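# Move the green block into the blue tray

## Task

Get the green block to rest inside the blue tray, while keeping the robot upright and level (a fall or a tilted finish counts as failure) and without pushing or knocking any object out of the work area.

## Robot and tools

ROBOT. An RB-Y1 simulated: a two-wheel differential base with two rear casters, a folding leg/torso (ankle, knee, hip), a head with head_camera, and two 7-joint arms, each with a parallel gripper and a wrist camera (left_wrist_camera, right_wrist_camera) whose case sticks out sideways and can collide. Base: 0.58 m wide, 0.10 m ahead of the wheel axle, 0.57 m behind it; turning in place sweeps radius 0.58 m. It cannot strafe.

FRAMES. All positions are metres. Base frame: origin on the floor between the drive wheels, x forward, y left, z up. The chest point and the left_hand/right_hand points are printed in it; a hand point sits between the finger pads, 0.03 m back from the tips, fingers along its -z, closing along its x. Printed hand positions can be off, more at long reach or under load. base_odometry is in the frame the base had at the start, counts wheel turns only (slip looks like travel or a false turn), heading in rad, left positive, -3.142 to 3.142.

TOOL move. One action per call; optional cameras (list of names or ["all"]; [] for none; omitted means all only when there is no action) and blocking (true/omitted waits for all motion to settle; false returns in about 0.5 s while motion continues). Allowed action shapes: base and/or joints, optionally with min_time_s or contact_limits; or target alone or with min_time_s; or contact_limits alone. No action returns state and images.
- base: one object {"x_m_s", "turn_rad_s", "for_s"}: body-frame velocities, not a goal. x_m_s forward m/s (0.005 to 1.5 either sign, or 0); turn_rad_s leftward rad/s (0.02 to 1.509 either sign, or 0); for_s duration 0.1 to 5 s. Omitted velocity = 0. Distance is roughly speed times duration (acceleration 0.4 m/s², turn 0.5 rad/s², so short commands go less); coasting to rest can take up to about 3 s. Combined speed is capped at |x|+0.27|turn| = 1.5.
- joints: a single flat dictionary of absolute targets keyed by joint name (radians, grippers in metres of opening). Ranges: torso_squat_rad 0..1.2 (lowers chest), torso_shift_rad -0.3..0.6 (hips forward), torso_pitch_rad -0.2..1.4 (bow forward), torso_yaw_rad -1.5..1.5 (left positive; raise both arms outward 0.2 rad first). Per arm: shoulder_pitch -2.356..2.356 (negative swings forward/up), left_shoulder_roll 0..3.141 and right_shoulder_roll -3.141..0 (away from body), shoulder_yaw ±2.094, elbow -2.617..0.01 (negative bends), forearm_roll ±3.141, wrist_pitch -1.57..1.919, hand_roll ±2.705, gripper_m 0..0.1. head_pan_rad ±0.523 (left positive), head_tilt_rad -0.35..1.57 (positive looks down). Torso combined limits: squat+shift<=1.52; squat-shift+pitch<=1.57; shift+0.5pitch-0.4squat<=0.7; shift+0.3pitch-0.5squat<=0.39; breaking one leaves joints off_target.
- target: one hand's absolute pose {side "left"/"right", x, y, z in base-frame metres (-3..3), quat_wxyz as printed}. It is solved once into joint angles, so the hand travels an arc; split long moves into short steps. It is always waited for and is refused if an earlier move is still running.
- min_time_s 0.1..8: minimum duration of arm/head/torso motions. Fast bending or rising, especially with arms out or a load, can tip the robot.
- contact_limits: {"left_gripper_m"/"right_gripper_m": mA 200..672.5}, grip-current limit that persists; starts at 672.5.

OTHER TOOLS. wait {seconds 0..10, cameras}: commands nothing, returns early once running moves settle. stop {cameras}: brakes all your running motions; braked joints read "stopped" and may keep pressing. zoom_image {camera, region [x0,y0,x1,y1] pixels, top-left origin, max 504x504}: enlarges part of the latest image of that camera. finished_scene {scene: 1}: ends the scene irreversibly; the block must stay in the tray without help.

RESULT LINES. "move": done or the worst status. Statuses: done, moving, off_target (resting away from target, maybe still pushing), stopped, reached/short/refused for targets (reached = within 10 mm and 2 deg), not_followed (arm check withheld the command), contact_stop (torso only), time_out, limit_stop_at_<name> (built-in limit or body guard), torque_fault, limit_stop_at_motor_heat. A contact_stop or time_out on one joint halts its whole group (torso, left arm, right arm). A refused call or unplanned stop cancels the remaining move/wait/finished_scene calls of that reply. on_its_own reports uncommanded behaviour. lidar_m: 12 distances, 30-degree sectors counter-clockwise from straight ahead, seen only at 0.23 m height. motor_effort: wheel effort %, bracket = peak; above ~30 at rest suggests pushing. Joint torques, external torques, wrist force/torque (hand axes, uncalibrated, offsets up to 16 N) and motor temperatures help detect contact or load. wheel_motors_off=1 means wheels are disabled for 2 s after stalling.

GRASPING. Command an opening at least 0.005 m narrower than the block; the pads then squeeze ~44-55 N and off_target or done are both fine. Lower contact_limits to grip softer.

AVOID. Dropping the block from height, releasing while moving, slamming or pressing hard on furniture. The base does not stop on contact and can stall, tip, or get turned; the body can catch on table edges. Keep arms from hitting or squeezing each other (about 0.5 rad outward shoulder roll helps); never close a gripper on the other hand. Excess contact torque causes a 10 s torque fault; holding stretched poses or pushing overheats motors (warning at 65 °C, fault at 80 °C). Heavy or far-forward loads and abrupt stops while bowed can tip the robot.

Each tool is called by a JSON object that holds its "op" and its "data", one argument or row to a line.

## Session

{"op": "move", "data": {
  "cameras": ["all"]
}}

Scene clock: 0.00 s.
Joint torques (N m): no reading
External joint torques (N m): no reading
Motor temperatures (°C): left_arm=[41 43 43 35 46 41 50] | right_arm=[41 43 41 39 42 42 46]
Wrist force (N): no reading
Wrist torque (N m): no reading
Wrist force, peak (N): no reading
base_odometry: x=+0.000 y=+0.000 heading=+0.000
lidar_m: 2.30 2.21 1.81 1.70 2.37 2.87 2.87 3.06 2.12 2.55 2.86 2.42
base_status: not commanded
joint_positions: torso_squat_rad=+0.350 torso_shift_rad=+0.000 torso_pitch_rad=+0.000 torso_yaw_rad=+0.000 left_shoulder_pitch_rad=-0.027 left_shoulder_roll_rad=+0.000 left_shoulder_yaw_rad=+0.005 left_elbow_rad=-0.293 left_forearm_roll_rad=-0.048 left_wrist_pitch_rad=-0.015 left_hand_roll_rad=-0.002 left_gripper_m=+0.099 right_shoulder_pitch_rad=+0.000 right_shoulder_roll_rad=-0.021 right_shoulder_yaw_rad=+0.032 right_elbow_rad=-0.154 right_forearm_roll_rad=+0.046 right_wrist_pitch_rad=+0.002 right_hand_roll_rad=-0.050 right_gripper_m=+0.100 head_pan_rad=+0.000 head_tilt_rad=+0.400
joint_status: not commanded
wheel_motors_off: 0
motor_effort: left_wheel=+3 right_wheel=+2
chest: x=-0.2280 y=+0.0002 z=+1.2475 quat_wxyz=(+1.000, +0.000, +0.000, +0.000) (m; base frame)
left_hand: x=-0.0637 y=+0.2189 z=+0.5816 quat_wxyz=(+0.986, +0.003, -0.166, -0.027) (m; base frame)
right_hand: x=-0.1535 y=-0.2341 z=+0.5662 quat_wxyz=(+0.997, -0.010, -0.076, +0.015) (m; base frame)
pictures: head_camera, left_wrist_camera, right_wrist_camera
Images, in order (width x height): head_camera 896x504, left_wrist_camera 644x364, right_wrist_camera 644x364.

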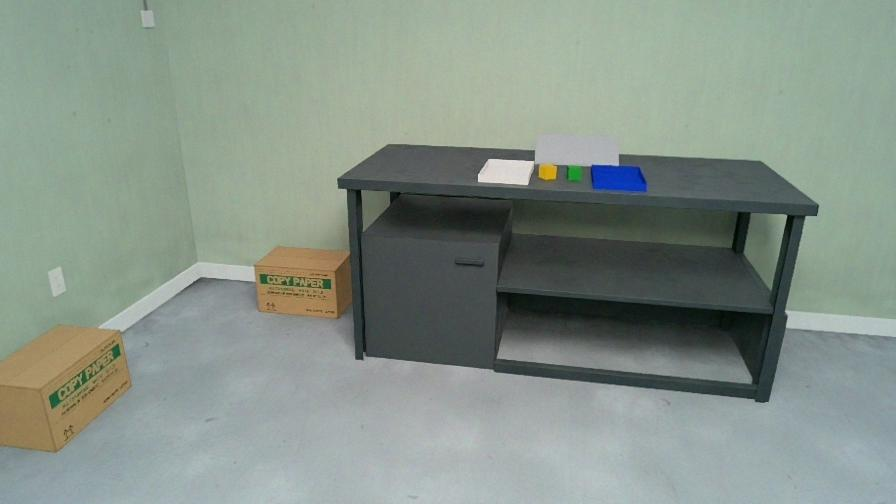

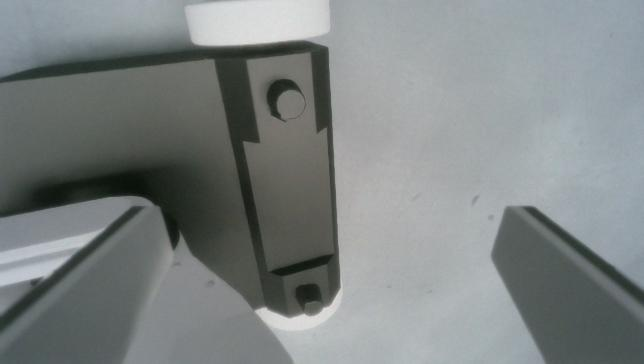

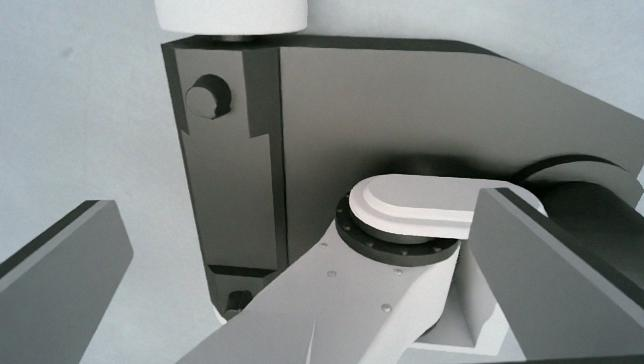

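{"op": "move", "data": {
  "base": {"turn_rad_s": -0.25, "for_s": 0.5},
  "joints": {"right_shoulder_pitch_rad": -0.4, "right_shoulder_roll_rad": -0.15, "right_shoulder_yaw_rad": 0, "right_elbow_rad": -1.4, "right_forearm_roll_rad": 0, "right_wrist_pitch_rad": 1.8, "right_hand_roll_rad": 0, "head_tilt_rad": 0.55},
  "min_time_s": 2
}}

{"op": "move", "data": {
  "base": {"x_m_s": 0.5, "for_s": 2.5},
  "cameras": ["head_camera"]
}}

Scene clock: 16.43 s.
Joint torques (N m): left_arm=[-3.7 -0.08 0.07 -1.97 -0.06 -0.58 0.13] | right_arm=[-17.18 -4.96 -2.02 -8.8 0.69 -0.18 0.28]
External joint torques (N m): left_arm=[0.06 -0.21 0.08 0.16 -0.07 0.13 0.15] | right_arm=[-0.38 -0.52 -0.63 0.01 0.11 -0.16 0.29]
Wrist force (N): left_arm=[-3.9 2.2 -15.8] | right_arm=[0.2 0.0 -5.5]
Wrist torque (N m): left_arm=[0.52 -1.03 0.03] | right_arm=[0.08 0.00 -0.13]
Wrist force, peak (N): left_arm=[-4.0 1.7 -16.5] | right_arm=[-0.8 -0.7 -6.3]
move: done
base_odometry: x=+0.000 y=+0.000 heading=-0.124
lidar_m: 2.29 2.23 1.80 1.82 2.22 2.91 2.87 3.06 2.15 2.11 2.70 2.41
base_status: done (sent for 0.5 of 0.5 s)
joint_positions: torso_squat_rad=+0.350 torso_shift_rad=+0.000 torso_pitch_rad=+0.000 torso_yaw_rad=+0.000 left_shoulder_pitch_rad=-0.027 left_shoulder_roll_rad=+0.000 left_shoulder_yaw_rad=+0.005 left_elbow_rad=-0.293 left_forearm_roll_rad=-0.048 left_wrist_pitch_rad=-0.015 left_hand_roll_rad=-0.002 left_gripper_m=+0.099 right_shoulder_pitch_rad=-0.400 right_shoulder_roll_rad=-0.150 right_shoulder_yaw_rad=+0.000 right_elbow_rad=-1.400 right_forearm_roll_rad=+0.000 right_wrist_pitch_rad=+1.800 right_hand_roll_rad=+0.000 right_gripper_m=+0.100 head_pan_rad=+0.000 head_tilt_rad=+0.550
joint_status: all done
wheel_motors_off: 0
motor_effort: left_wheel=+15(31) right_wheel=-1(17)
chest: x=-0.2280 y=+0.0002 z=+1.2475 quat_wxyz=(+1.000, +0.000, +0.000, +0.000) (m; base frame)
left_hand: x=-0.0637 y=+0.2189 z=+0.5816 quat_wxyz=(+0.986, +0.003, -0.166, -0.027) (m; base frame)
right_hand: x=+0.1602 y=-0.2639 z=+0.8815 quat_wxyz=(+0.996, -0.083, +0.007, +0.038) (m; base frame)
pictures: none

Scene clock: 20.40 s.
Joint torques (N m): left_arm=[-3.53 -0.75 0.34 -1.78 -0.22 -0.46 0.16] | right_arm=[-16.98 -5.19 -2.54 -8.85 0.69 -0.07 0.18]
External joint torques (N m): left_arm=[0.23 -0.88 0.35 0.35 -0.23 0.25 0.18] | right_arm=[-0.18 -0.76 -1.16 -0.03 0.11 -0.05 0.18]
Wrist force (N): left_arm=[-3.8 1.6 -16.0] | right_arm=[0.3 0.0 -5.4]
Wrist torque (N m): left_arm=[0.61 -0.97 0.03] | right_arm=[0.08 0.01 -0.10]
Wrist force, peak (N): left_arm=[-3.5 1.8 -16.7] | right_arm=[0.1 -0.1 -5.9]
move: done
base_odometry: x=+1.240 y=-0.155 heading=-0.125
lidar_m: 1.04 1.10 1.63 1.60 1.71 3.09 4.12 2.92 2.67 2.63 1.41 1.62
base_status: done (sent for 2.5 of 2.5 s)
joint_positions: torso_squat_rad=+0.350 torso_shift_rad=+0.000 torso_pitch_rad=+0.000 torso_yaw_rad=+0.000 left_shoulder_pitch_rad=-0.027 left_shoulder_roll_rad=+0.000 left_shoulder_yaw_rad=+0.005 left_elbow_rad=-0.293 left_forearm_roll_rad=-0.048 left_wrist_pitch_rad=-0.015 left_hand_roll_rad=-0.002 left_gripper_m=+0.099 right_shoulder_pitch_rad=-0.400 right_shoulder_roll_rad=-0.150 right_shoulder_yaw_rad=+0.000 right_elbow_rad=-1.400 right_forearm_roll_rad=+0.000 right_wrist_pitch_rad=+1.800 right_hand_roll_rad=+0.000 right_gripper_m=+0.100 head_pan_rad=+0.000 head_tilt_rad=+0.550
joint_status: not commanded
wheel_motors_off: 0
motor_effort: left_wheel=-3(43) right_wheel=+5(38)
chest: x=-0.2280 y=+0.0002 z=+1.2475 quat_wxyz=(+1.000, +0.000, +0.000, +0.000) (m; base frame)
left_hand: x=-0.0636 y=+0.2189 z=+0.5816 quat_wxyz=(+0.986, +0.003, -0.166, -0.027) (m; base frame)
right_hand: x=+0.1602 y=-0.2639 z=+0.8815 quat_wxyz=(+0.996, -0.083, +0.007, +0.038) (m; base frame)
pictures: head_camera
Images, in order (width x height): head_camera 896x504.

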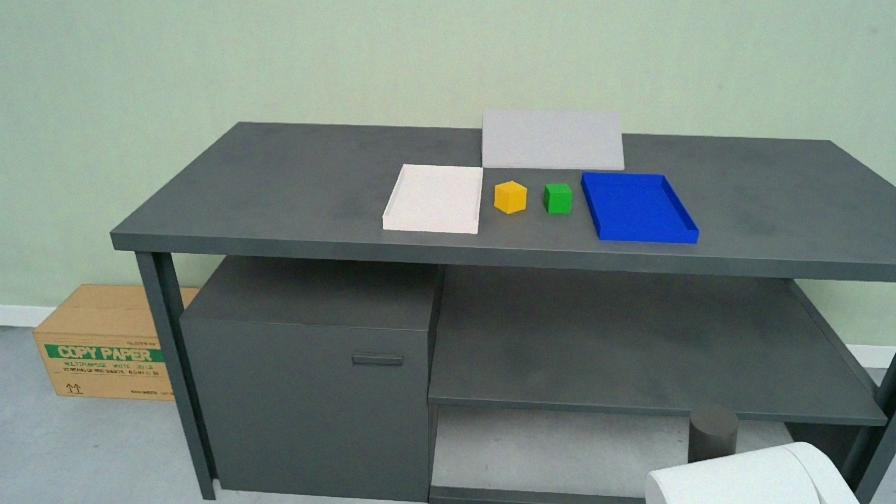

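{"op": "move", "data": {
  "base": {"x_m_s": 0.3, "for_s": 1.75},
  "joints": {"head_tilt_rad": 0.8},
  "cameras": ["head_camera", "right_wrist_camera"]
}}

Scene clock: 27.43 s.
Joint torques (N m): left_arm=[-2.95 -0.4 0.38 -1.78 -0.06 -0.72 0.05] | right_arm=[-16.91 -5.04 -2.3 -8.85 0.77 -0.15 0.13]
External joint torques (N m): left_arm=[0.81 -0.53 0.39 0.35 -0.06 -0.01 0.07] | right_arm=[-0.11 -0.61 -0.92 -0.04 0.19 -0.13 0.13]
Wrist force (N): left_arm=[-3.9 2.1 -15.5] | right_arm=[0.3 0.0 -5.5]
Wrist torque (N m): left_arm=[0.51 -0.98 0.06] | right_arm=[0.07 0.01 -0.12]
Wrist force, peak (N): left_arm=[-4.3 1.6 -16.4] | right_arm=[0.6 0.1 -5.8]
move: done
base_odometry: x=+1.766 y=-0.221 heading=-0.125
lidar_m: 0.51 0.54 0.78 1.55 1.93 2.83 4.65 3.04 2.73 2.68 1.15 1.18
base_status: done (sent for 1.77 of 1.77 s)
joint_positions: torso_squat_rad=+0.350 torso_shift_rad=+0.000 torso_pitch_rad=+0.000 torso_yaw_rad=+0.000 left_shoulder_pitch_rad=-0.027 left_shoulder_roll_rad=+0.000 left_shoulder_yaw_rad=+0.005 left_elbow_rad=-0.293 left_forearm_roll_rad=-0.048 left_wrist_pitch_rad=-0.015 left_hand_roll_rad=-0.002 left_gripper_m=+0.099 right_shoulder_pitch_rad=-0.400 right_shoulder_roll_rad=-0.150 right_shoulder_yaw_rad=+0.000 right_elbow_rad=-1.400 right_forearm_roll_rad=+0.000 right_wrist_pitch_rad=+1.800 right_hand_roll_rad=+0.000 right_gripper_m=+0.100 head_pan_rad=+0.000 head_tilt_rad=+0.800
joint_status: all done
wheel_motors_off: 0
motor_effort: left_wheel=-3(16) right_wheel=+3(27)
chest: x=-0.2280 y=+0.0002 z=+1.2475 quat_wxyz=(+1.000, +0.000, +0.000, +0.000) (m; base frame)
left_hand: x=-0.0636 y=+0.2189 z=+0.5816 quat_wxyz=(+0.986, +0.003, -0.166, -0.027) (m; base frame)
right_hand: x=+0.1602 y=-0.2639 z=+0.8814 quat_wxyz=(+0.996, -0.083, +0.007, +0.038) (m; base frame)
pictures: head_camera, right_wrist_camera
Images, in order (width x height): head_camera 896x504, right_wrist_camera 644x364.

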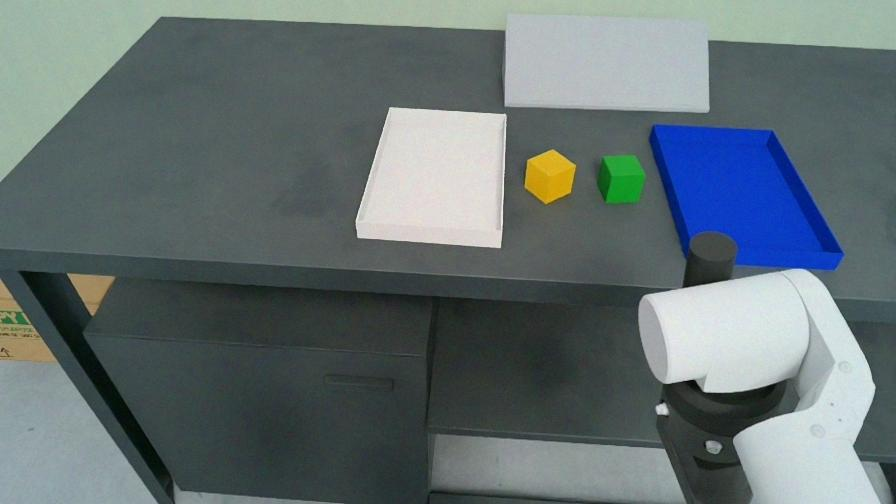

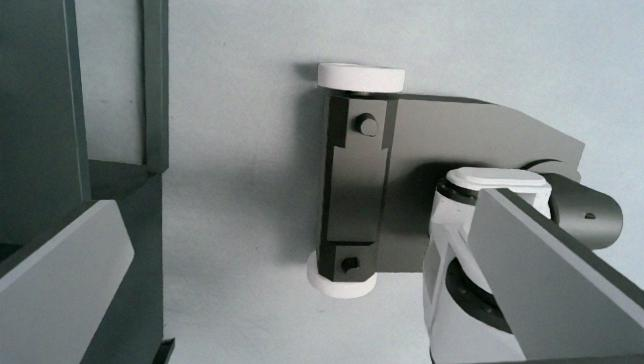

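{"op": "move", "data": {
  "base": {"x_m_s": 0.2, "for_s": 1.2},
  "joints": {"head_tilt_rad": 0.7, "torso_pitch_rad": 0.4, "right_shoulder_pitch_rad": -0.6, "right_elbow_rad": -1.7, "right_wrist_pitch_rad": 1.9},
  "cameras": ["head_camera", "right_wrist_camera"]
}}

Scene clock: 48.67 s.
Joint torques (N m): left_arm=[5.09 -0.5 0.02 1.28 -0.21 0.22 -0.03] | right_arm=[3.25 -4.09 0.25 17.42 1.96 -11 0.47]
External joint torques (N m): left_arm=[0.53 -0.48 0 0.12 -0.21 0.33 -0.03] | right_arm=[17.81 -0.6 1.58 26.2 1.45 -10.81 0.46]
External joint torques when the fault began: right_arm=[47.75 5.74 2.71 43.3 -1.92 -4.23 0.28]
Wrist force (N): left_arm=[-1.8 1.7 -16.5] | right_arm=[-72.6 2.0 122.7]
Wrist torque (N m): left_arm=[0.60 -0.86 0.04] | right_arm=[1.23 -4.88 -0.63]
Wrist force, peak (N): left_arm=[-4.6 2.0 -16.7] | right_arm=[-170.3 0.6 203.2]
move: torque_fault
TORQUE FAULT: right_elbow_rad reached its load limit. The robot stopped for 10 seconds, dropped its targets and accepts commands again. Before the stop ended, the hold on right_elbow_rad was turned back by 0.3 degrees, the way its load pushed it. The stop added 8.8 s to the call.
base_odometry: x=+1.988 y=-0.249 heading=-0.126
lidar_m: 0.28 0.30 0.44 1.55 1.63 2.51 4.86 3.20 2.76 1.09 1.16 0.96
base_status: torque_fault (sent for 1.2 of 1.2 s)
joint_positions: torso_squat_rad=+0.351 torso_shift_rad=-0.006 torso_pitch_rad=+0.327 torso_yaw_rad=-0.003 left_shoulder_pitch_rad=-0.027 left_shoulder_roll_rad=+0.000 left_shoulder_yaw_rad=+0.005 left_elbow_rad=-0.293 left_forearm_roll_rad=-0.048 left_wrist_pitch_rad=-0.015 left_hand_roll_rad=-0.002 left_gripper_m=+0.099 right_shoulder_pitch_rad=-0.610 right_shoulder_roll_rad=-0.150 right_shoulder_yaw_rad=-0.001 right_elbow_rad=-1.718 right_forearm_roll_rad=+0.000 right_wrist_pitch_rad=+1.903 right_hand_roll_rad=+0.000 right_gripper_m=+0.100 head_pan_rad=+0.000 head_tilt_rad=+0.700
joint_status: torso_pitch_rad torque_fault (moved +0.327 of +0.400); right_elbow_rad torque_fault (moved -0.314 of -0.300); the others done
wheel_motors_off: 0
on_its_own: torso_pitch_rad is held at +0.332, not at your +0.400, since a torque_fault; right_elbow_rad is held at -1.711, not at your -1.700, since a torque_fault
motor_effort: left_wheel=+16(48) right_wheel=+20(32)
chest: x=-0.1328 y=+0.0008 z=+1.2308 quat_wxyz=(+0.987, -0.001, +0.163, -0.001) (m; base frame)
left_hand: x=-0.1904 y=+0.2184 z=+0.5470 quat_wxyz=(+1.000, -0.002, -0.004, -0.028) (m; base frame)
right_hand: x=+0.2591 y=-0.2169 z=+0.8923 quat_wxyz=(+0.993, -0.067, -0.039, +0.085) (m; base frame)
pictures: head_camera, right_wrist_camera
Images, in order (width x height): head_camera 896x504, right_wrist_camera 644x364.

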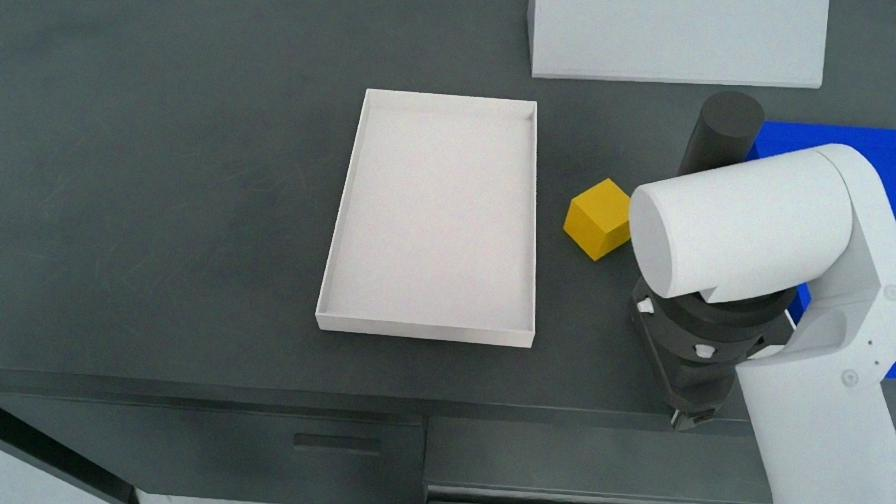

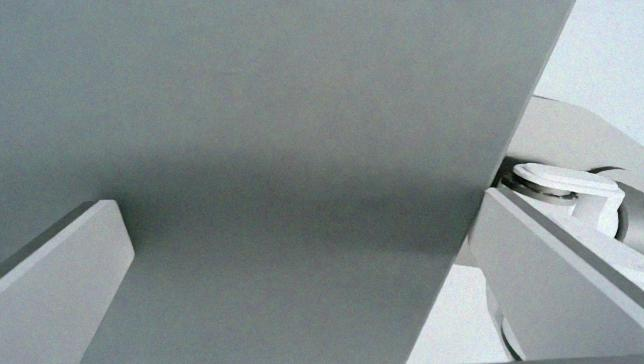

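{"op": "move", "data": {
  "target": {"side": "right", "x": 0.27, "y": -0.25, "z": 1.02, "quat_wxyz": [1, 0, 0, 0]},
  "min_time_s": 1.5
}}

{"op": "move", "data": {
  "joints": {"torso_squat_rad": 0.1},
  "cameras": ["head_camera", "right_wrist_camera"]
}}

Scene clock: 61.63 s.
Joint torques (N m): left_arm=[5.38 -0.88 -0.04 1.49 -0.17 0 0.06] | right_arm=[-35.3 2.2 0.7 -7.86 -0.72 -15.42 -0.04]
External joint torques (N m): left_arm=[0.75 -0.9 -0.07 0.31 -0.17 0.11 0.06] | right_arm=[-20.55 5.93 2.39 0.85 -1.21 -15.23 -0.04]
External joint torques when the fault began: right_arm=[-41.01 4.18 5.82 -10.46 -3.53 -21.26 -0.95]
Motor temperatures (°C): left_arm=[40 42 42 35 45 41 49] | right_arm=[42 42 40 40 42 49 45]
Wrist force (N): left_arm=[-1.8 2.3 -16.3] | right_arm=[-86.6 -13.0 43.3]
Wrist torque (N m): left_arm=[0.54 -0.88 0.04] | right_arm=[0.57 -3.51 0.05]
Wrist force, peak (N): left_arm=[-1.8 2.3 -16.9] | right_arm=[-72.8 1.1 123.8]
move: torque_fault
TORQUE FAULT: right_wrist_pitch_rad reached its load limit. The robot stopped for 10 seconds, dropped its targets and accepts commands again. Before the stop ended, the hold on right_wrist_pitch_rad was turned back by 0.1 degrees, the way its load pushed it. The stop added 9.0 s to the call.
base_odometry: x=+1.988 y=-0.249 heading=-0.127
lidar_m: 0.28 0.29 0.45 1.55 1.62 2.51 4.87 3.20 2.75 1.11 1.17 0.95
base_status: not commanded
joint_positions: torso_squat_rad=+0.351 torso_shift_rad=-0.005 torso_pitch_rad=+0.329 torso_yaw_rad=-0.003 left_shoulder_pitch_rad=-0.027 left_shoulder_roll_rad=+0.000 left_shoulder_yaw_rad=+0.005 left_elbow_rad=-0.293 left_forearm_roll_rad=-0.048 left_wrist_pitch_rad=-0.015 left_hand_roll_rad=-0.002 left_gripper_m=+0.099 right_shoulder_pitch_rad=-0.624 right_shoulder_roll_rad=-0.180 right_shoulder_yaw_rad=+0.026 right_elbow_rad=-1.722 right_forearm_roll_rad=-0.045 right_wrist_pitch_rad=+1.912 right_hand_roll_rad=-0.046 right_gripper_m=+0.100 head_pan_rad=+0.000 head_tilt_rad=+0.700
joint_status: right_shoulder_pitch_rad torque_fault (moved -0.014 of -0.308); right_shoulder_roll_rad torque_fault (moved -0.030 of -0.760); right_shoulder_yaw_rad torque_fault (moved +0.026 of +0.349); right_elbow_rad torque_fault (moved -0.004 of -0.064); right_forearm_roll_rad torque_fault (moved -0.045 of -1.086); right_wrist_pitch_rad torque_fault (moved +0.008 of +0.016); right_hand_roll_rad torque_fault (moved -0.046 of -0.719)
wheel_motors_off: 0
on_its_own: torso_pitch_rad is held at +0.332, not at your +0.400, since a torque_fault; right_shoulder_pitch_rad is held at -0.629, not at your -0.918, since a torque_fault; right_shoulder_roll_rad is held at -0.179, not at your -0.911, since a torque_fault; right_shoulder_yaw_rad is held at +0.026, not at your +0.348, since a torque_fault; right_elbow_rad is held at -1.722, not at your -1.782, since a torque_fault; right_forearm_roll_rad is held at -0.046, not at your -1.086, since a torque_fault; right_wrist_pitch_rad is held at +1.909, not at your +1.919, since a torque_fault; right_hand_roll_rad is held at -0.046, not at your -0.719, since a torque_fault
motor_effort: left_wheel=+14(16) right_wheel=+26(32)
chest: x=-0.1316 y=+0.0001 z=+1.2306 quat_wxyz=(+0.986, -0.001, +0.164, -0.001) (m; base frame)
left_hand: x=-0.1907 y=+0.2184 z=+0.5472 quat_wxyz=(+1.000, -0.002, -0.002, -0.028) (m; base frame)
right_hand: x=+0.2627 y=-0.2138 z=+0.8963 quat_wxyz=(+0.994, -0.062, -0.041, +0.081) (m; base frame)
right_hand_status: short (checked arc, planned for 1.5 s): torque_fault, 129 mm and 12.6 deg off.
pictures: none

not run: a stop that you did not command came earlier in this reply.

{"op": "move", "data": {
  "base": {"x_m_s": -0.1, "for_s": 0.5},
  "joints": {"torso_pitch_rad": 0.1},
  "cameras": ["head_camera", "right_wrist_camera"]
}}

Scene clock: 68.03 s.
Joint torques (N m): left_arm=[-0.51 -0.39 0.55 -1 0.04 -0.2 0.06] | right_arm=[-18.92 -2.69 -0.6 -8.86 0.56 -0.76 0.04]
External joint torques (N m): left_arm=[0.71 -0.49 0.55 0.12 0.04 0.33 0.07] | right_arm=[-0.63 1.69 1.4 -0.5 0.01 -0.11 0.03]
Wrist force (N): left_arm=[-3.4 1.8 -16.0] | right_arm=[-3.8 1.4 -5.1]
Wrist torque (N m): left_arm=[0.55 -0.97 0.04] | right_arm=[-0.11 -0.35 -0.11]
Wrist force, peak (N): left_arm=[-2.1 2.3 -16.7] | right_arm=[-86.7 -13.2 43.9]
move: done
base_odometry: x=+1.939 y=-0.243 heading=-0.125
lidar_m: 0.33 0.35 0.52 1.54 1.65 2.46 4.82 3.17 2.75 1.11 1.17 1.02
base_status: done (sent for 0.5 of 0.5 s)
joint_positions: torso_squat_rad=+0.351 torso_shift_rad=-0.004 torso_pitch_rad=+0.100 torso_yaw_rad=-0.002 left_shoulder_pitch_rad=-0.027 left_shoulder_roll_rad=+0.000 left_shoulder_yaw_rad=+0.005 left_elbow_rad=-0.293 left_forearm_roll_rad=-0.048 left_wrist_pitch_rad=-0.015 left_hand_roll_rad=-0.002 left_gripper_m=+0.099 right_shoulder_pitch_rad=-0.629 right_shoulder_roll_rad=-0.179 right_shoulder_yaw_rad=+0.026 right_elbow_rad=-1.722 right_forearm_roll_rad=-0.046 right_wrist_pitch_rad=+1.909 right_hand_roll_rad=-0.046 right_gripper_m=+0.100 head_pan_rad=+0.000 head_tilt_rad=+0.700
joint_status: all done
wheel_motors_off: 0
on_its_own: right_shoulder_pitch_rad is held at -0.629, not at your -0.918, since a torque_fault; right_shoulder_roll_rad is held at -0.179, not at your -0.911, since a torque_fault; right_shoulder_yaw_rad is held at +0.026, not at your +0.348, since a torque_fault; right_elbow_rad is held at -1.722, not at your -1.782, since a torque_fault; right_forearm_roll_rad is held at -0.046, not at your -1.086, since a torque_fault; right_wrist_pitch_rad is held at +1.909, not at your +1.919, since a torque_fault; right_hand_roll_rad is held at -0.046, not at your -0.719, since a torque_fault
motor_effort: left_wheel=+12(30) right_wheel=-12(41)
chest: x=-0.1997 y=+0.0002 z=+1.2457 quat_wxyz=(+0.999, +0.000, +0.050, -0.001) (m; base frame)
left_hand: x=-0.1022 y=+0.2186 z=+0.5668 quat_wxyz=(+0.993, +0.002, -0.117, -0.028) (m; base frame)
right_hand: x=+0.2626 y=-0.2116 z=+1.0120 quat_wxyz=(+0.982, -0.070, -0.158, +0.075) (m; base frame)
pictures: head_camera, right_wrist_camera
Images, in order (width x height): head_camera 896x504, right_wrist_camera 644x364.

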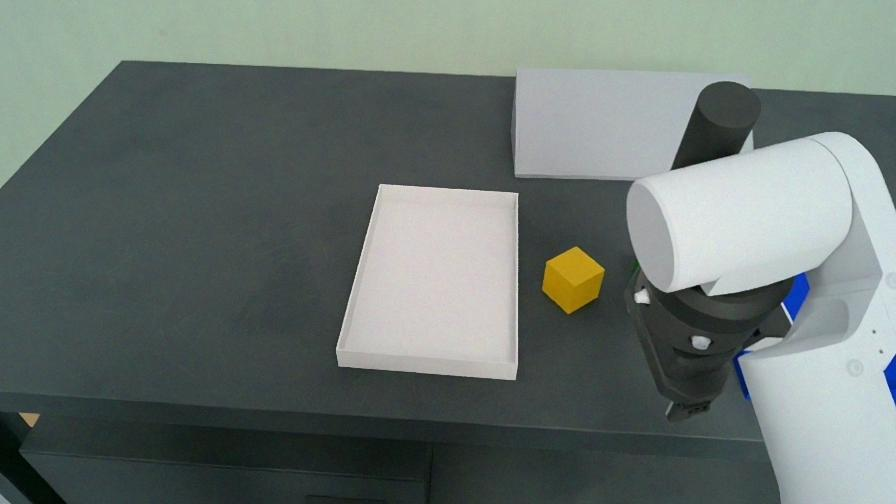

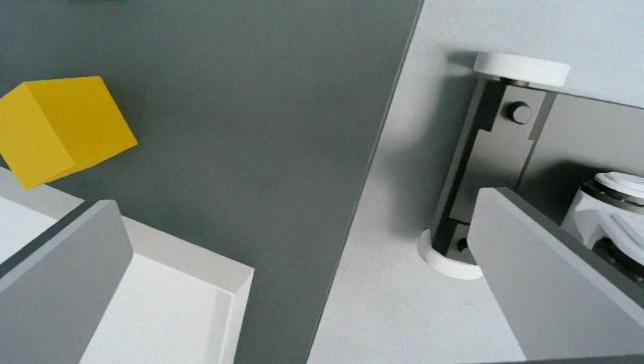

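{"op": "move", "data": {
  "target": {"side": "right", "x": 0.27, "y": -0.27, "z": 1.12, "quat_wxyz": [0.995, 0, -0.1, 0]},
  "min_time_s": 1.5
}}

{"op": "move", "data": {
  "base": {"x_m_s": 0.2, "for_s": 0.6},
  "joints": {"torso_pitch_rad": 0.4, "head_tilt_rad": 0.8},
  "cameras": ["head_camera", "right_wrist_camera"]
}}

Scene clock: 79.17 s.
Joint torques (N m): left_arm=[-1.44 -0.41 0.43 -1.25 -0.11 -0.35 -0.02] | right_arm=[-21.89 -11.62 -6.63 -3.44 0.81 -0.38 0.18]
External joint torques (N m): left_arm=[-0.23 -0.51 0.43 -0.13 -0.11 0.18 -0.01] | right_arm=[-1.27 -0.12 1.65 1.09 0.4 0 0.17]
Wrist force (N): left_arm=[-3.5 1.8 -15.9] | right_arm=[-3.8 0.6 -5.4]
Wrist torque (N m): left_arm=[0.57 -0.98 0.04] | right_arm=[-0.08 -0.38 0.08]
Wrist force, peak (N): left_arm=[-3.5 2.0 -16.7] | right_arm=[-4.2 1.3 -5.5]
move: done
base_odometry: x=+1.939 y=-0.243 heading=-0.125
lidar_m: 0.33 0.35 0.51 1.55 1.62 2.47 4.82 3.17 2.74 1.11 1.16 1.00
base_status: not commanded
joint_positions: torso_squat_rad=+0.351 torso_shift_rad=-0.004 torso_pitch_rad=+0.100 torso_yaw_rad=-0.002 left_shoulder_pitch_rad=-0.027 left_shoulder_roll_rad=+0.000 left_shoulder_yaw_rad=+0.005 left_elbow_rad=-0.293 left_forearm_roll_rad=-0.048 left_wrist_pitch_rad=-0.015 left_hand_roll_rad=-0.002 left_gripper_m=+0.099 right_shoulder_pitch_rad=-0.946 right_shoulder_roll_rad=-0.834 right_shoulder_yaw_rad=+0.298 right_elbow_rad=-1.576 right_forearm_roll_rad=-0.981 right_wrist_pitch_rad=+1.919 right_hand_roll_rad=-0.542 right_gripper_m=+0.100 head_pan_rad=+0.000 head_tilt_rad=+0.700
joint_status: all done
wheel_motors_off: 0
motor_effort: left_wheel=+11(12) right_wheel=-11(14)
chest: x=-0.1996 y=+0.0002 z=+1.2457 quat_wxyz=(+0.999, +0.000, +0.050, -0.001) (m; base frame)
left_hand: x=-0.1022 y=+0.2186 z=+0.5668 quat_wxyz=(+0.993, +0.002, -0.117, -0.028) (m; base frame)
right_hand: x=+0.2701 y=-0.2699 z=+1.1203 quat_wxyz=(+0.995, +0.000, -0.101, +0.000) (m; base frame)
right_hand_status: reached (checked arc, planned for 1.5 s): 0 mm and 0.1 deg off.
pictures: none

Scene clock: 81.03 s.
Joint torques (N m): left_arm=[7.09 -1 0.16 2.05 0.05 0.4 -0.01] | right_arm=[-17.95 -12.08 -6.89 -4.97 0.41 0.14 0.05]
External joint torques (N m): left_arm=[0.67 -1.01 0.13 0.14 0.05 0.38 -0.02] | right_arm=[-0.43 0.18 1.08 0.44 0.26 -0.01 0.06]
Wrist force (N): left_arm=[-1.5 2.4 -16.5] | right_arm=[-1.9 0.5 -5.4]
Wrist torque (N m): left_arm=[0.53 -0.88 0.03] | right_arm=[-0.07 -0.26 0.07]
Wrist force, peak (N): left_arm=[-3.8 1.9 -16.5] | right_arm=[-4.1 0.7 -5.5]
move: done
base_odometry: x=+2.058 y=-0.258 heading=-0.126
lidar_m: 0.20 0.23 0.32 1.56 1.63 2.56 4.93 3.25 2.77 1.09 1.14 0.87
base_status: done (sent for 0.6 of 0.6 s)
joint_positions: torso_squat_rad=+0.351 torso_shift_rad=-0.004 torso_pitch_rad=+0.400 torso_yaw_rad=-0.002 left_shoulder_pitch_rad=-0.027 left_shoulder_roll_rad=+0.000 left_shoulder_yaw_rad=+0.005 left_elbow_rad=-0.293 left_forearm_roll_rad=-0.048 left_wrist_pitch_rad=-0.015 left_hand_roll_rad=-0.002 left_gripper_m=+0.099 right_shoulder_pitch_rad=-0.946 right_shoulder_roll_rad=-0.834 right_shoulder_yaw_rad=+0.299 right_elbow_rad=-1.576 right_forearm_roll_rad=-0.981 right_wrist_pitch_rad=+1.919 right_hand_roll_rad=-0.542 right_gripper_m=+0.100 head_pan_rad=+0.000 head_tilt_rad=+0.800
joint_status: all done
wheel_motors_off: 0
motor_effort: left_wheel=-9(27) right_wheel=+9(42)
chest: x=-0.1099 y=+0.0002 z=+1.2229 quat_wxyz=(+0.980, +0.000, +0.199, -0.001) (m; base frame)
left_hand: x=-0.2175 y=+0.2186 z=+0.5454 quat_wxyz=(+0.999, -0.003, +0.033, -0.028) (m; base frame)
right_hand: x=+0.3017 y=-0.2700 z=+0.9641 quat_wxyz=(+0.999, +0.000, +0.049, +0.000) (m; base frame)
pictures: head_camera, right_wrist_camera
Images, in order (width x height): head_camera 896x504, right_wrist_camera 644x364.

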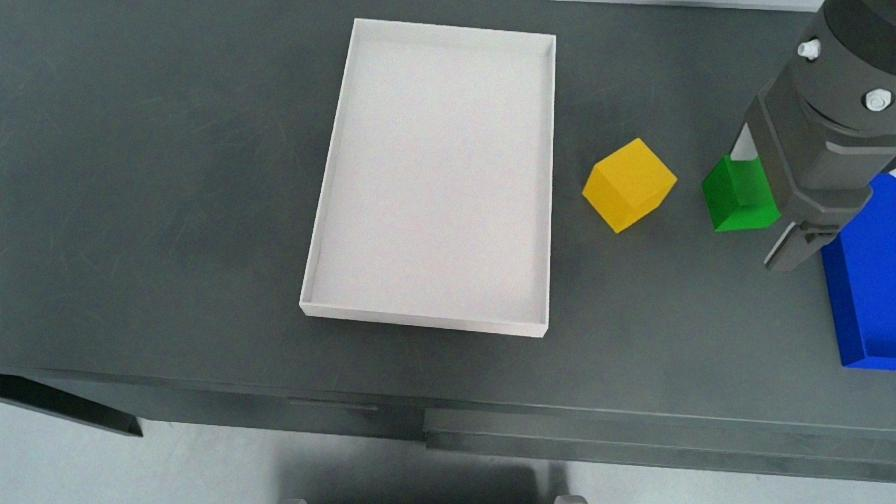

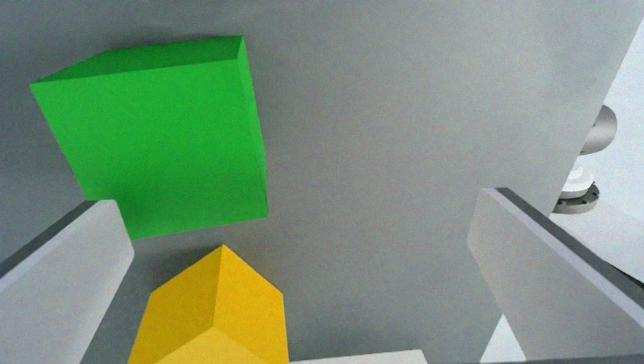

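{"op": "move", "data": {
  "target": {"side": "right", "x": 0.341, "y": -0.293, "z": 0.97, "quat_wxyz": [0.996, 0, 0, 0.09]},
  "min_time_s": 1,
  "cameras": ["head_camera", "right_wrist_camera"]
}}

Scene clock: 98.63 s.
Joint torques (N m): left_arm=[6.6 -0.87 0.18 2.06 -0.06 0.34 -0.05] | right_arm=[-19.66 -13.98 -6.52 -4.63 0.48 -0.15 0.06]
External joint torques (N m): left_arm=[0.18 -0.88 0.14 0.16 -0.06 0.32 -0.05] | right_arm=[-1.34 -0.67 1.65 0.72 0.23 -0.11 0.06]
Motor temperatures (°C): left_arm=[40 42 42 35 45 41 49] | right_arm=[42 43 40 39 42 44 45]
Wrist force (N): left_arm=[-1.5 2.0 -16.5] | right_arm=[-2.2 0.5 -5.3]
Wrist torque (N m): left_arm=[0.57 -0.87 0.01] | right_arm=[-0.05 -0.29 -0.13]
Wrist force, peak (N): left_arm=[-1.2 2.2 -16.9] | right_arm=[-2.1 0.6 -5.9]
move: done
base_odometry: x=+2.058 y=-0.258 heading=-0.126
lidar_m: 0.21 0.22 0.33 1.56 1.62 2.56 4.94 3.25 2.76 1.09 1.14 0.88
base_status: not commanded
joint_positions: torso_squat_rad=+0.351 torso_shift_rad=-0.004 torso_pitch_rad=+0.400 torso_yaw_rad=-0.002 left_shoulder_pitch_rad=-0.027 left_shoulder_roll_rad=+0.000 left_shoulder_yaw_rad=+0.005 left_elbow_rad=-0.293 left_forearm_roll_rad=-0.048 left_wrist_pitch_rad=-0.015 left_hand_roll_rad=-0.002 left_gripper_m=+0.099 right_shoulder_pitch_rad=-0.992 right_shoulder_roll_rad=-0.872 right_shoulder_yaw_rad=+0.301 right_elbow_rad=-1.471 right_forearm_roll_rad=-0.955 right_wrist_pitch_rad=+1.805 right_hand_roll_rad=-0.268 right_gripper_m=+0.100 head_pan_rad=+0.000 head_tilt_rad=+0.800
joint_status: all done
wheel_motors_off: 0
motor_effort: left_wheel=-8(10) right_wheel=+9(10)
chest: x=-0.1099 y=+0.0002 z=+1.2229 quat_wxyz=(+0.980, +0.000, +0.199, -0.001) (m; base frame)
left_hand: x=-0.2175 y=+0.2186 z=+0.5454 quat_wxyz=(+0.999, -0.003, +0.033, -0.028) (m; base frame)
right_hand: x=+0.3408 y=-0.2928 z=+0.9703 quat_wxyz=(+0.996, +0.000, -0.001, +0.090) (m; base frame)
right_hand_status: reached (checked arc, planned for 1.0 s): 0 mm and 0.2 deg off.
pictures: head_camera, right_wrist_camera
Images, in order (width x height): head_camera 896x504, right_wrist_camera 644x364.

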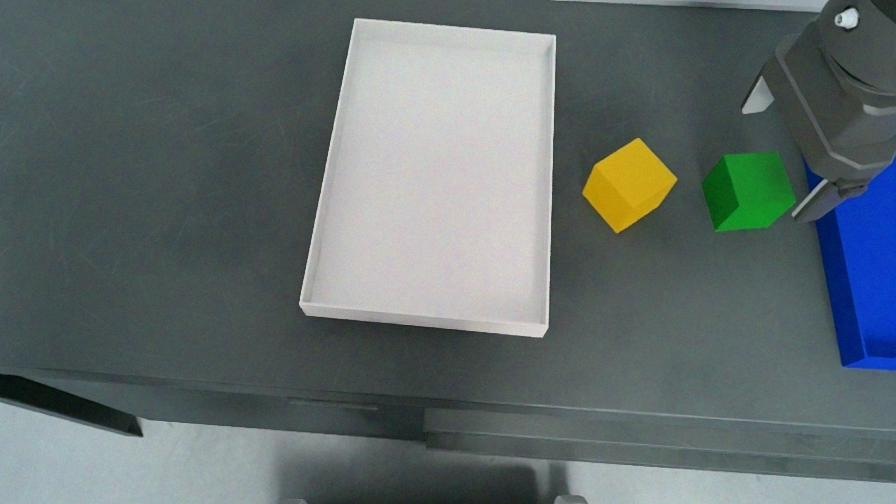

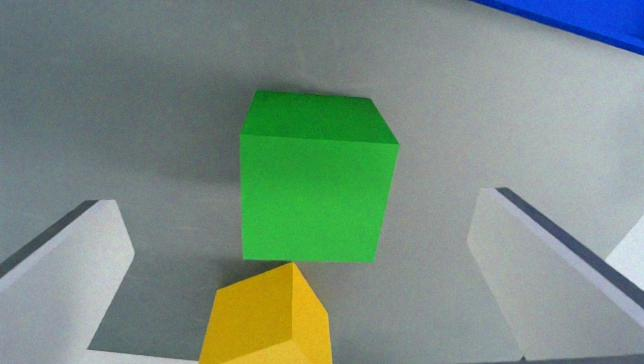

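{"op": "move", "data": {
  "target": {"side": "right", "x": 0.336, "y": -0.287, "z": 0.905, "quat_wxyz": [0.996, 0, 0, 0.09]},
  "min_time_s": 1.2,
  "cameras": ["head_camera", "right_wrist_camera"]
}}

Scene clock: 107.90 s.
Joint torques (N m): left_arm=[6.61 -0.53 0.36 2.19 -0.24 0.22 -0.01] | right_arm=[-18.25 -10.58 -5.9 -4.93 0.61 -0.32 0.18]
External joint torques (N m): left_arm=[0.19 -0.54 0.33 0.29 -0.24 0.2 -0.01] | right_arm=[-0.35 2.13 1.79 0.87 0.35 -0.28 0.18]
Wrist force (N): left_arm=[-1.4 1.7 -16.1] | right_arm=[-2.5 0.8 -5.4]
Wrist torque (N m): left_arm=[0.59 -0.84 0.04] | right_arm=[-0.09 -0.33 -0.09]
Wrist force, peak (N): left_arm=[-1.8 2.2 -17.0] | right_arm=[-2.6 0.8 -5.7]
move: done
base_odometry: x=+2.058 y=-0.258 heading=-0.126
lidar_m: 0.21 0.21 0.33 1.56 1.62 2.55 4.94 3.25 2.77 1.10 1.14 0.88
base_status: not commanded
joint_positions: torso_squat_rad=+0.351 torso_shift_rad=-0.004 torso_pitch_rad=+0.400 torso_yaw_rad=-0.002 left_shoulder_pitch_rad=-0.027 left_shoulder_roll_rad=+0.000 left_shoulder_yaw_rad=+0.005 left_elbow_rad=-0.293 left_forearm_roll_rad=-0.048 left_wrist_pitch_rad=-0.015 left_hand_roll_rad=-0.002 left_gripper_m=+0.099 right_shoulder_pitch_rad=-0.928 right_shoulder_roll_rad=-0.798 right_shoulder_yaw_rad=+0.358 right_elbow_rad=-1.378 right_forearm_roll_rad=-0.875 right_wrist_pitch_rad=+1.653 right_hand_roll_rad=-0.230 right_gripper_m=+0.100 head_pan_rad=+0.000 head_tilt_rad=+0.800
joint_status: all done
wheel_motors_off: 0
motor_effort: left_wheel=-8(10) right_wheel=+8(11)
chest: x=-0.1099 y=+0.0002 z=+1.2229 quat_wxyz=(+0.980, +0.000, +0.199, -0.001) (m; base frame)
left_hand: x=-0.2175 y=+0.2186 z=+0.5454 quat_wxyz=(+0.999, -0.003, +0.033, -0.028) (m; base frame)
right_hand: x=+0.3363 y=-0.2872 z=+0.9054 quat_wxyz=(+0.996, +0.000, +0.000, +0.090) (m; base frame)
right_hand_status: reached (checked arc, planned for 1.2 s): 0 mm and 0.1 deg off.
pictures: head_camera, right_wrist_camera
Images, in order (width x height): head_camera 896x504, right_wrist_camera 644x364.

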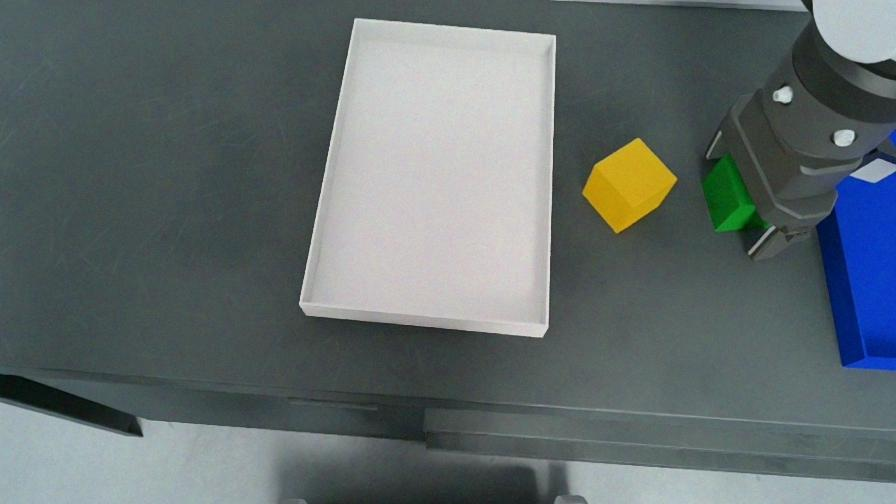

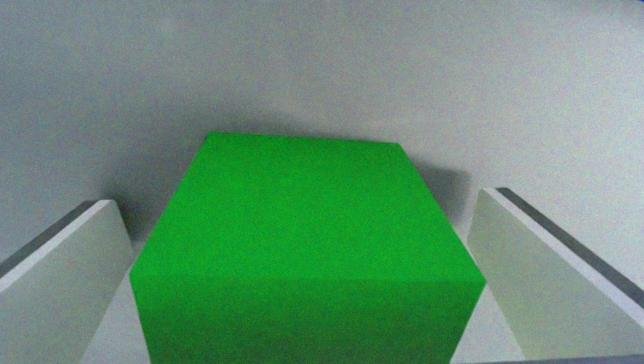

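{"op": "move", "data": {
  "joints": {"right_gripper_m": 0.035},
  "contact_limits": {"right_gripper_m": 450}
}}

{"op": "move", "data": {
  "target": {"side": "right", "x": 0.336, "y": -0.29, "z": 0.99, "quat_wxyz": [0.996, 0, 0, 0.09]},
  "min_time_s": 1.2
}}

{"op": "move", "data": {
  "joints": {"head_pan_rad": -0.4},
  "cameras": ["head_camera", "right_wrist_camera"]
}}

Scene clock: 112.30 s.
Joint torques (N m): left_arm=[6.75 -0.45 0.35 2.17 -0.13 0.15 0.07] | right_arm=[-17.54 -10.37 -5.96 -4.88 0.56 -0.34 0.24]
External joint torques (N m): left_arm=[0.33 -0.46 0.32 0.27 -0.13 0.13 0.07] | right_arm=[0.37 2.34 1.72 0.92 0.3 -0.3 0.24]
Wrist force (N): left_arm=[-1.7 1.5 -16.4] | right_arm=[-2.6 0.6 -5.2]
Wrist torque (N m): left_arm=[0.63 -0.88 0.03] | right_arm=[-0.09 -0.38 -0.09]
Wrist force, peak (N): left_arm=[-1.4 2.0 -16.9] | right_arm=[-2.6 0.9 -5.6]
move: off_target
base_odometry: x=+2.058 y=-0.258 heading=-0.126
lidar_m: 0.21 0.22 0.32 1.55 1.62 2.56 4.93 3.25 2.76 1.09 1.14 0.88
base_status: not commanded
joint_positions: torso_squat_rad=+0.351 torso_shift_rad=-0.004 torso_pitch_rad=+0.400 torso_yaw_rad=-0.002 left_shoulder_pitch_rad=-0.027 left_shoulder_roll_rad=+0.000 left_shoulder_yaw_rad=+0.005 left_elbow_rad=-0.293 left_forearm_roll_rad=-0.048 left_wrist_pitch_rad=-0.015 left_hand_roll_rad=-0.002 left_gripper_m=+0.099 right_shoulder_pitch_rad=-0.928 right_shoulder_roll_rad=-0.798 right_shoulder_yaw_rad=+0.358 right_elbow_rad=-1.378 right_forearm_roll_rad=-0.875 right_wrist_pitch_rad=+1.653 right_hand_roll_rad=-0.230 right_gripper_m=+0.050 head_pan_rad=+0.000 head_tilt_rad=+0.800
joint_status: right_gripper_m off_target (ended at +0.050, target +0.035)
wheel_motors_off: 0
motor_effort: left_wheel=-9(10) right_wheel=+9(10)
contact_limits: right_gripper_m 450 mA
chest: x=-0.1099 y=+0.0002 z=+1.2229 quat_wxyz=(+0.980, +0.000, +0.199, -0.001) (m; base frame)
left_hand: x=-0.2175 y=+0.2186 z=+0.5454 quat_wxyz=(+0.999, -0.003, +0.033, -0.028) (m; base frame)
right_hand: x=+0.3363 y=-0.2872 z=+0.9054 quat_wxyz=(+0.996, +0.000, +0.000, +0.090) (m; base frame)
pictures: none

Scene clock: 113.83 s.
Joint torques (N m): left_arm=[6.83 -0.59 0.49 2.27 -0.06 0.07 -0.01] | right_arm=[-19.71 -14.06 -9.48 -6.15 0.44 0.06 -0.1]
External joint torques (N m): left_arm=[0.41 -0.59 0.46 0.37 -0.06 0.05 -0.02] | right_arm=[-1.48 -0.8 -1.2 -0.99 0.2 0.1 -0.1]
Wrist force (N): left_arm=[-1.4 1.9 -16.1] | right_arm=[-2.2 0.5 -5.9]
Wrist torque (N m): left_arm=[0.57 -0.86 0.02] | right_arm=[-0.05 -0.31 0.05]
Wrist force, peak (N): left_arm=[-1.4 1.8 -16.7] | right_arm=[-2.7 0.7 -6.6]
move: done
base_odometry: x=+2.058 y=-0.258 heading=-0.126
lidar_m: 0.21 0.23 0.33 1.55 1.62 2.56 4.94 3.25 2.76 1.09 1.15 0.88
base_status: not commanded
joint_positions: torso_squat_rad=+0.351 torso_shift_rad=-0.004 torso_pitch_rad=+0.400 torso_yaw_rad=-0.002 left_shoulder_pitch_rad=-0.027 left_shoulder_roll_rad=+0.000 left_shoulder_yaw_rad=+0.005 left_elbow_rad=-0.293 left_forearm_roll_rad=-0.048 left_wrist_pitch_rad=-0.015 left_hand_roll_rad=-0.002 left_gripper_m=+0.099 right_shoulder_pitch_rad=-1.002 right_shoulder_roll_rad=-0.891 right_shoulder_yaw_rad=+0.281 right_elbow_rad=-1.524 right_forearm_roll_rad=-0.984 right_wrist_pitch_rad=+1.861 right_hand_roll_rad=-0.300 right_gripper_m=+0.050 head_pan_rad=+0.000 head_tilt_rad=+0.800
joint_status: all done
wheel_motors_off: 0
motor_effort: left_wheel=-8(10) right_wheel=+10(11)
contact_limits: right_gripper_m 450 mA
chest: x=-0.1099 y=+0.0002 z=+1.2229 quat_wxyz=(+0.980, +0.000, +0.199, -0.001) (m; base frame)
left_hand: x=-0.2175 y=+0.2186 z=+0.5454 quat_wxyz=(+0.999, -0.003, +0.033, -0.028) (m; base frame)
right_hand: x=+0.3360 y=-0.2899 z=+0.9899 quat_wxyz=(+0.996, +0.000, +0.000, +0.090) (m; base frame)
right_hand_status: reached (checked arc, planned for 1.2 s): 0 mm and 0.0 deg off.
pictures: none

Scene clock: 114.77 s.
Joint torques (N m): left_arm=[7.14 -0.96 0.4 2.09 -0.05 0.32 0.13] | right_arm=[-19.5 -14.19 -9.32 -6.02 0.3 0.09 -0.06]
External joint torques (N m): left_arm=[0.72 -0.97 0.37 0.19 -0.05 0.3 0.12] | right_arm=[-1.27 -0.92 -1.05 -0.86 0.05 0.12 -0.05]
Wrist force (N): left_arm=[-1.2 2.4 -16.5] | right_arm=[-2.2 0.8 -5.9]
Wrist torque (N m): left_arm=[0.50 -0.85 0.02] | right_arm=[-0.08 -0.32 0.05]
Wrist force, peak (N): left_arm=[-1.3 1.5 -16.8] | right_arm=[-2.5 0.8 -6.3]
move: done
base_odometry: x=+2.058 y=-0.258 heading=-0.126
lidar_m: 0.21 0.22 0.33 1.55 1.61 2.55 4.93 3.26 2.76 1.09 1.12 0.88
base_status: not commanded
joint_positions: torso_squat_rad=+0.351 torso_shift_rad=-0.004 torso_pitch_rad=+0.400 torso_yaw_rad=-0.002 left_shoulder_pitch_rad=-0.027 left_shoulder_roll_rad=+0.000 left_shoulder_yaw_rad=+0.005 left_elbow_rad=-0.293 left_forearm_roll_rad=-0.048 left_wrist_pitch_rad=-0.015 left_hand_roll_rad=-0.002 left_gripper_m=+0.099 right_shoulder_pitch_rad=-1.002 right_shoulder_roll_rad=-0.891 right_shoulder_yaw_rad=+0.281 right_elbow_rad=-1.524 right_forearm_roll_rad=-0.984 right_wrist_pitch_rad=+1.861 right_hand_roll_rad=-0.300 right_gripper_m=+0.050 head_pan_rad=-0.400 head_tilt_rad=+0.800
joint_status: all done
wheel_motors_off: 0
motor_effort: left_wheel=-9(9) right_wheel=+9(11)
contact_limits: right_gripper_m 450 mA
chest: x=-0.1099 y=+0.0002 z=+1.2229 quat_wxyz=(+0.980, +0.000, +0.199, -0.001) (m; base frame)
left_hand: x=-0.2175 y=+0.2186 z=+0.5454 quat_wxyz=(+0.999, -0.003, +0.033, -0.028) (m; base frame)
right_hand: x=+0.3360 y=-0.2899 z=+0.9899 quat_wxyz=(+0.996, +0.000, +0.000, +0.090) (m; base frame)
pictures: head_camera, right_wrist_camera
Images, in order (width x height): head_camera 896x504, right_wrist_camera 644x364.

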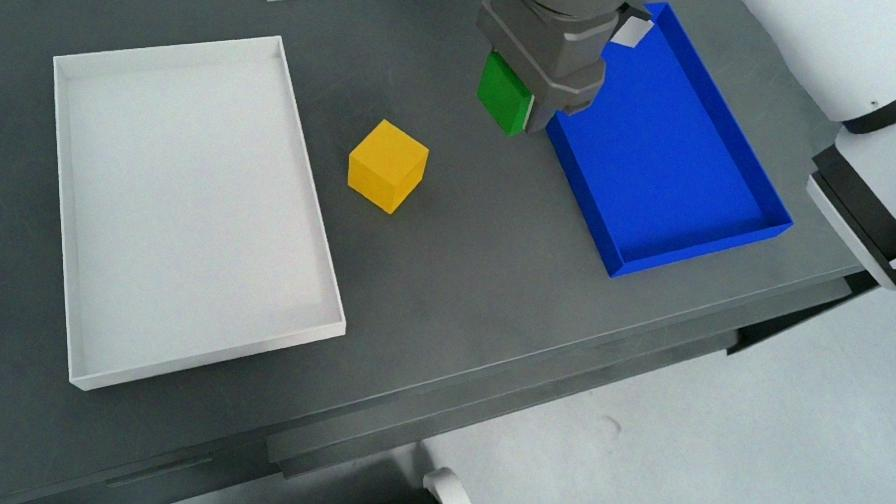

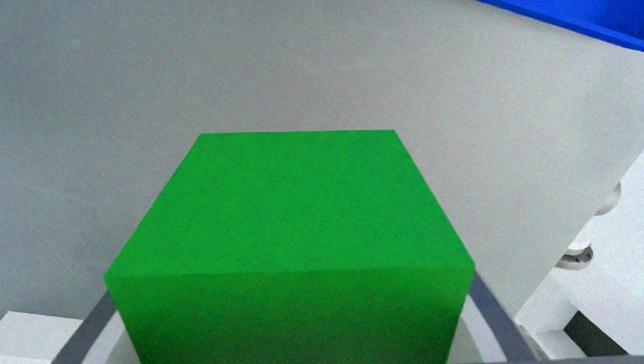

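{"op": "move", "data": {
  "target": {"side": "right", "x": 0.31, "y": -0.462, "z": 0.99, "quat_wxyz": [1, 0, 0, 0]},
  "min_time_s": 1.5,
  "cameras": ["head_camera", "right_wrist_camera"]
}}

Scene clock: 121.13 s.
Joint torques (N m): left_arm=[6.6 -0.56 0.24 2.3 -0.17 0.17 -0.02] | right_arm=[-14.77 -20.25 -9.3 -3.85 0.21 -0.29 0.21]
External joint torques (N m): left_arm=[0.18 -0.57 0.21 0.39 -0.17 0.14 -0.03] | right_arm=[-0.38 -0.44 -0.89 0.58 -0.04 -0.23 0.21]
Wrist force (N): left_arm=[-1.6 1.8 -15.9] | right_arm=[-2.4 0.7 -6.4]
Wrist torque (N m): left_arm=[0.56 -0.86 0.03] | right_arm=[-0.06 -0.32 -0.12]
Wrist force, peak (N): left_arm=[-1.4 2.1 -16.9] | right_arm=[-2.3 0.9 -6.4]
move: done
base_odometry: x=+2.058 y=-0.258 heading=-0.126
lidar_m: 0.22 0.23 0.33 1.55 1.61 2.55 4.93 3.25 2.77 1.09 1.15 0.87
base_status: not commanded
joint_positions: torso_squat_rad=+0.351 torso_shift_rad=-0.004 torso_pitch_rad=+0.400 torso_yaw_rad=-0.002 left_shoulder_pitch_rad=-0.027 left_shoulder_roll_rad=+0.000 left_shoulder_yaw_rad=+0.005 left_elbow_rad=-0.293 left_forearm_roll_rad=-0.048 left_wrist_pitch_rad=-0.015 left_hand_roll_rad=-0.002 left_gripper_m=+0.099 right_shoulder_pitch_rad=-0.797 right_shoulder_roll_rad=-1.131 right_shoulder_yaw_rad=+0.069 right_elbow_rad=-1.280 right_forearm_roll_rad=-1.075 right_wrist_pitch_rad=+1.729 right_hand_roll_rad=-0.026 right_gripper_m=+0.050 head_pan_rad=-0.400 head_tilt_rad=+0.800
joint_status: all done
wheel_motors_off: 0
motor_effort: left_wheel=-8(9) right_wheel=+10(10)
contact_limits: right_gripper_m 450 mA
chest: x=-0.1099 y=+0.0002 z=+1.2229 quat_wxyz=(+0.980, +0.000, +0.199, -0.001) (m; base frame)
left_hand: x=-0.2175 y=+0.2186 z=+0.5454 quat_wxyz=(+0.999, -0.003, +0.033, -0.028) (m; base frame)
right_hand: x=+0.3099 y=-0.4617 z=+0.9901 quat_wxyz=(+1.000, +0.000, -0.001, +0.000) (m; base frame)
right_hand_status: reached (checked arc, planned for 1.5 s): 0 mm and 0.1 deg off.
pictures: head_camera, right_wrist_camera
Images, in order (width x height): head_camera 896x504, right_wrist_camera 644x364.

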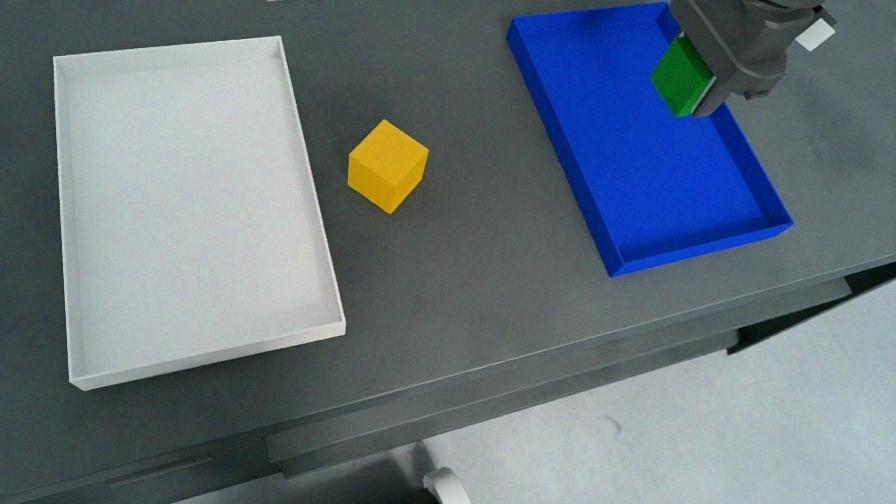

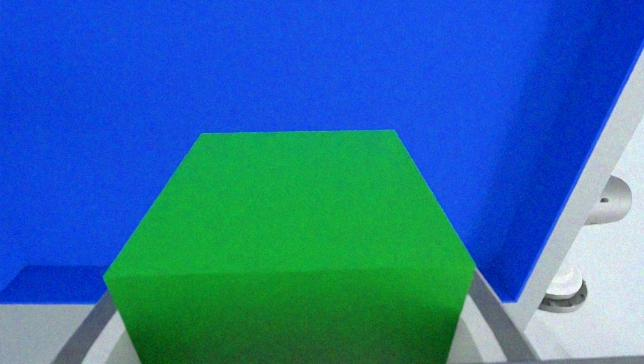

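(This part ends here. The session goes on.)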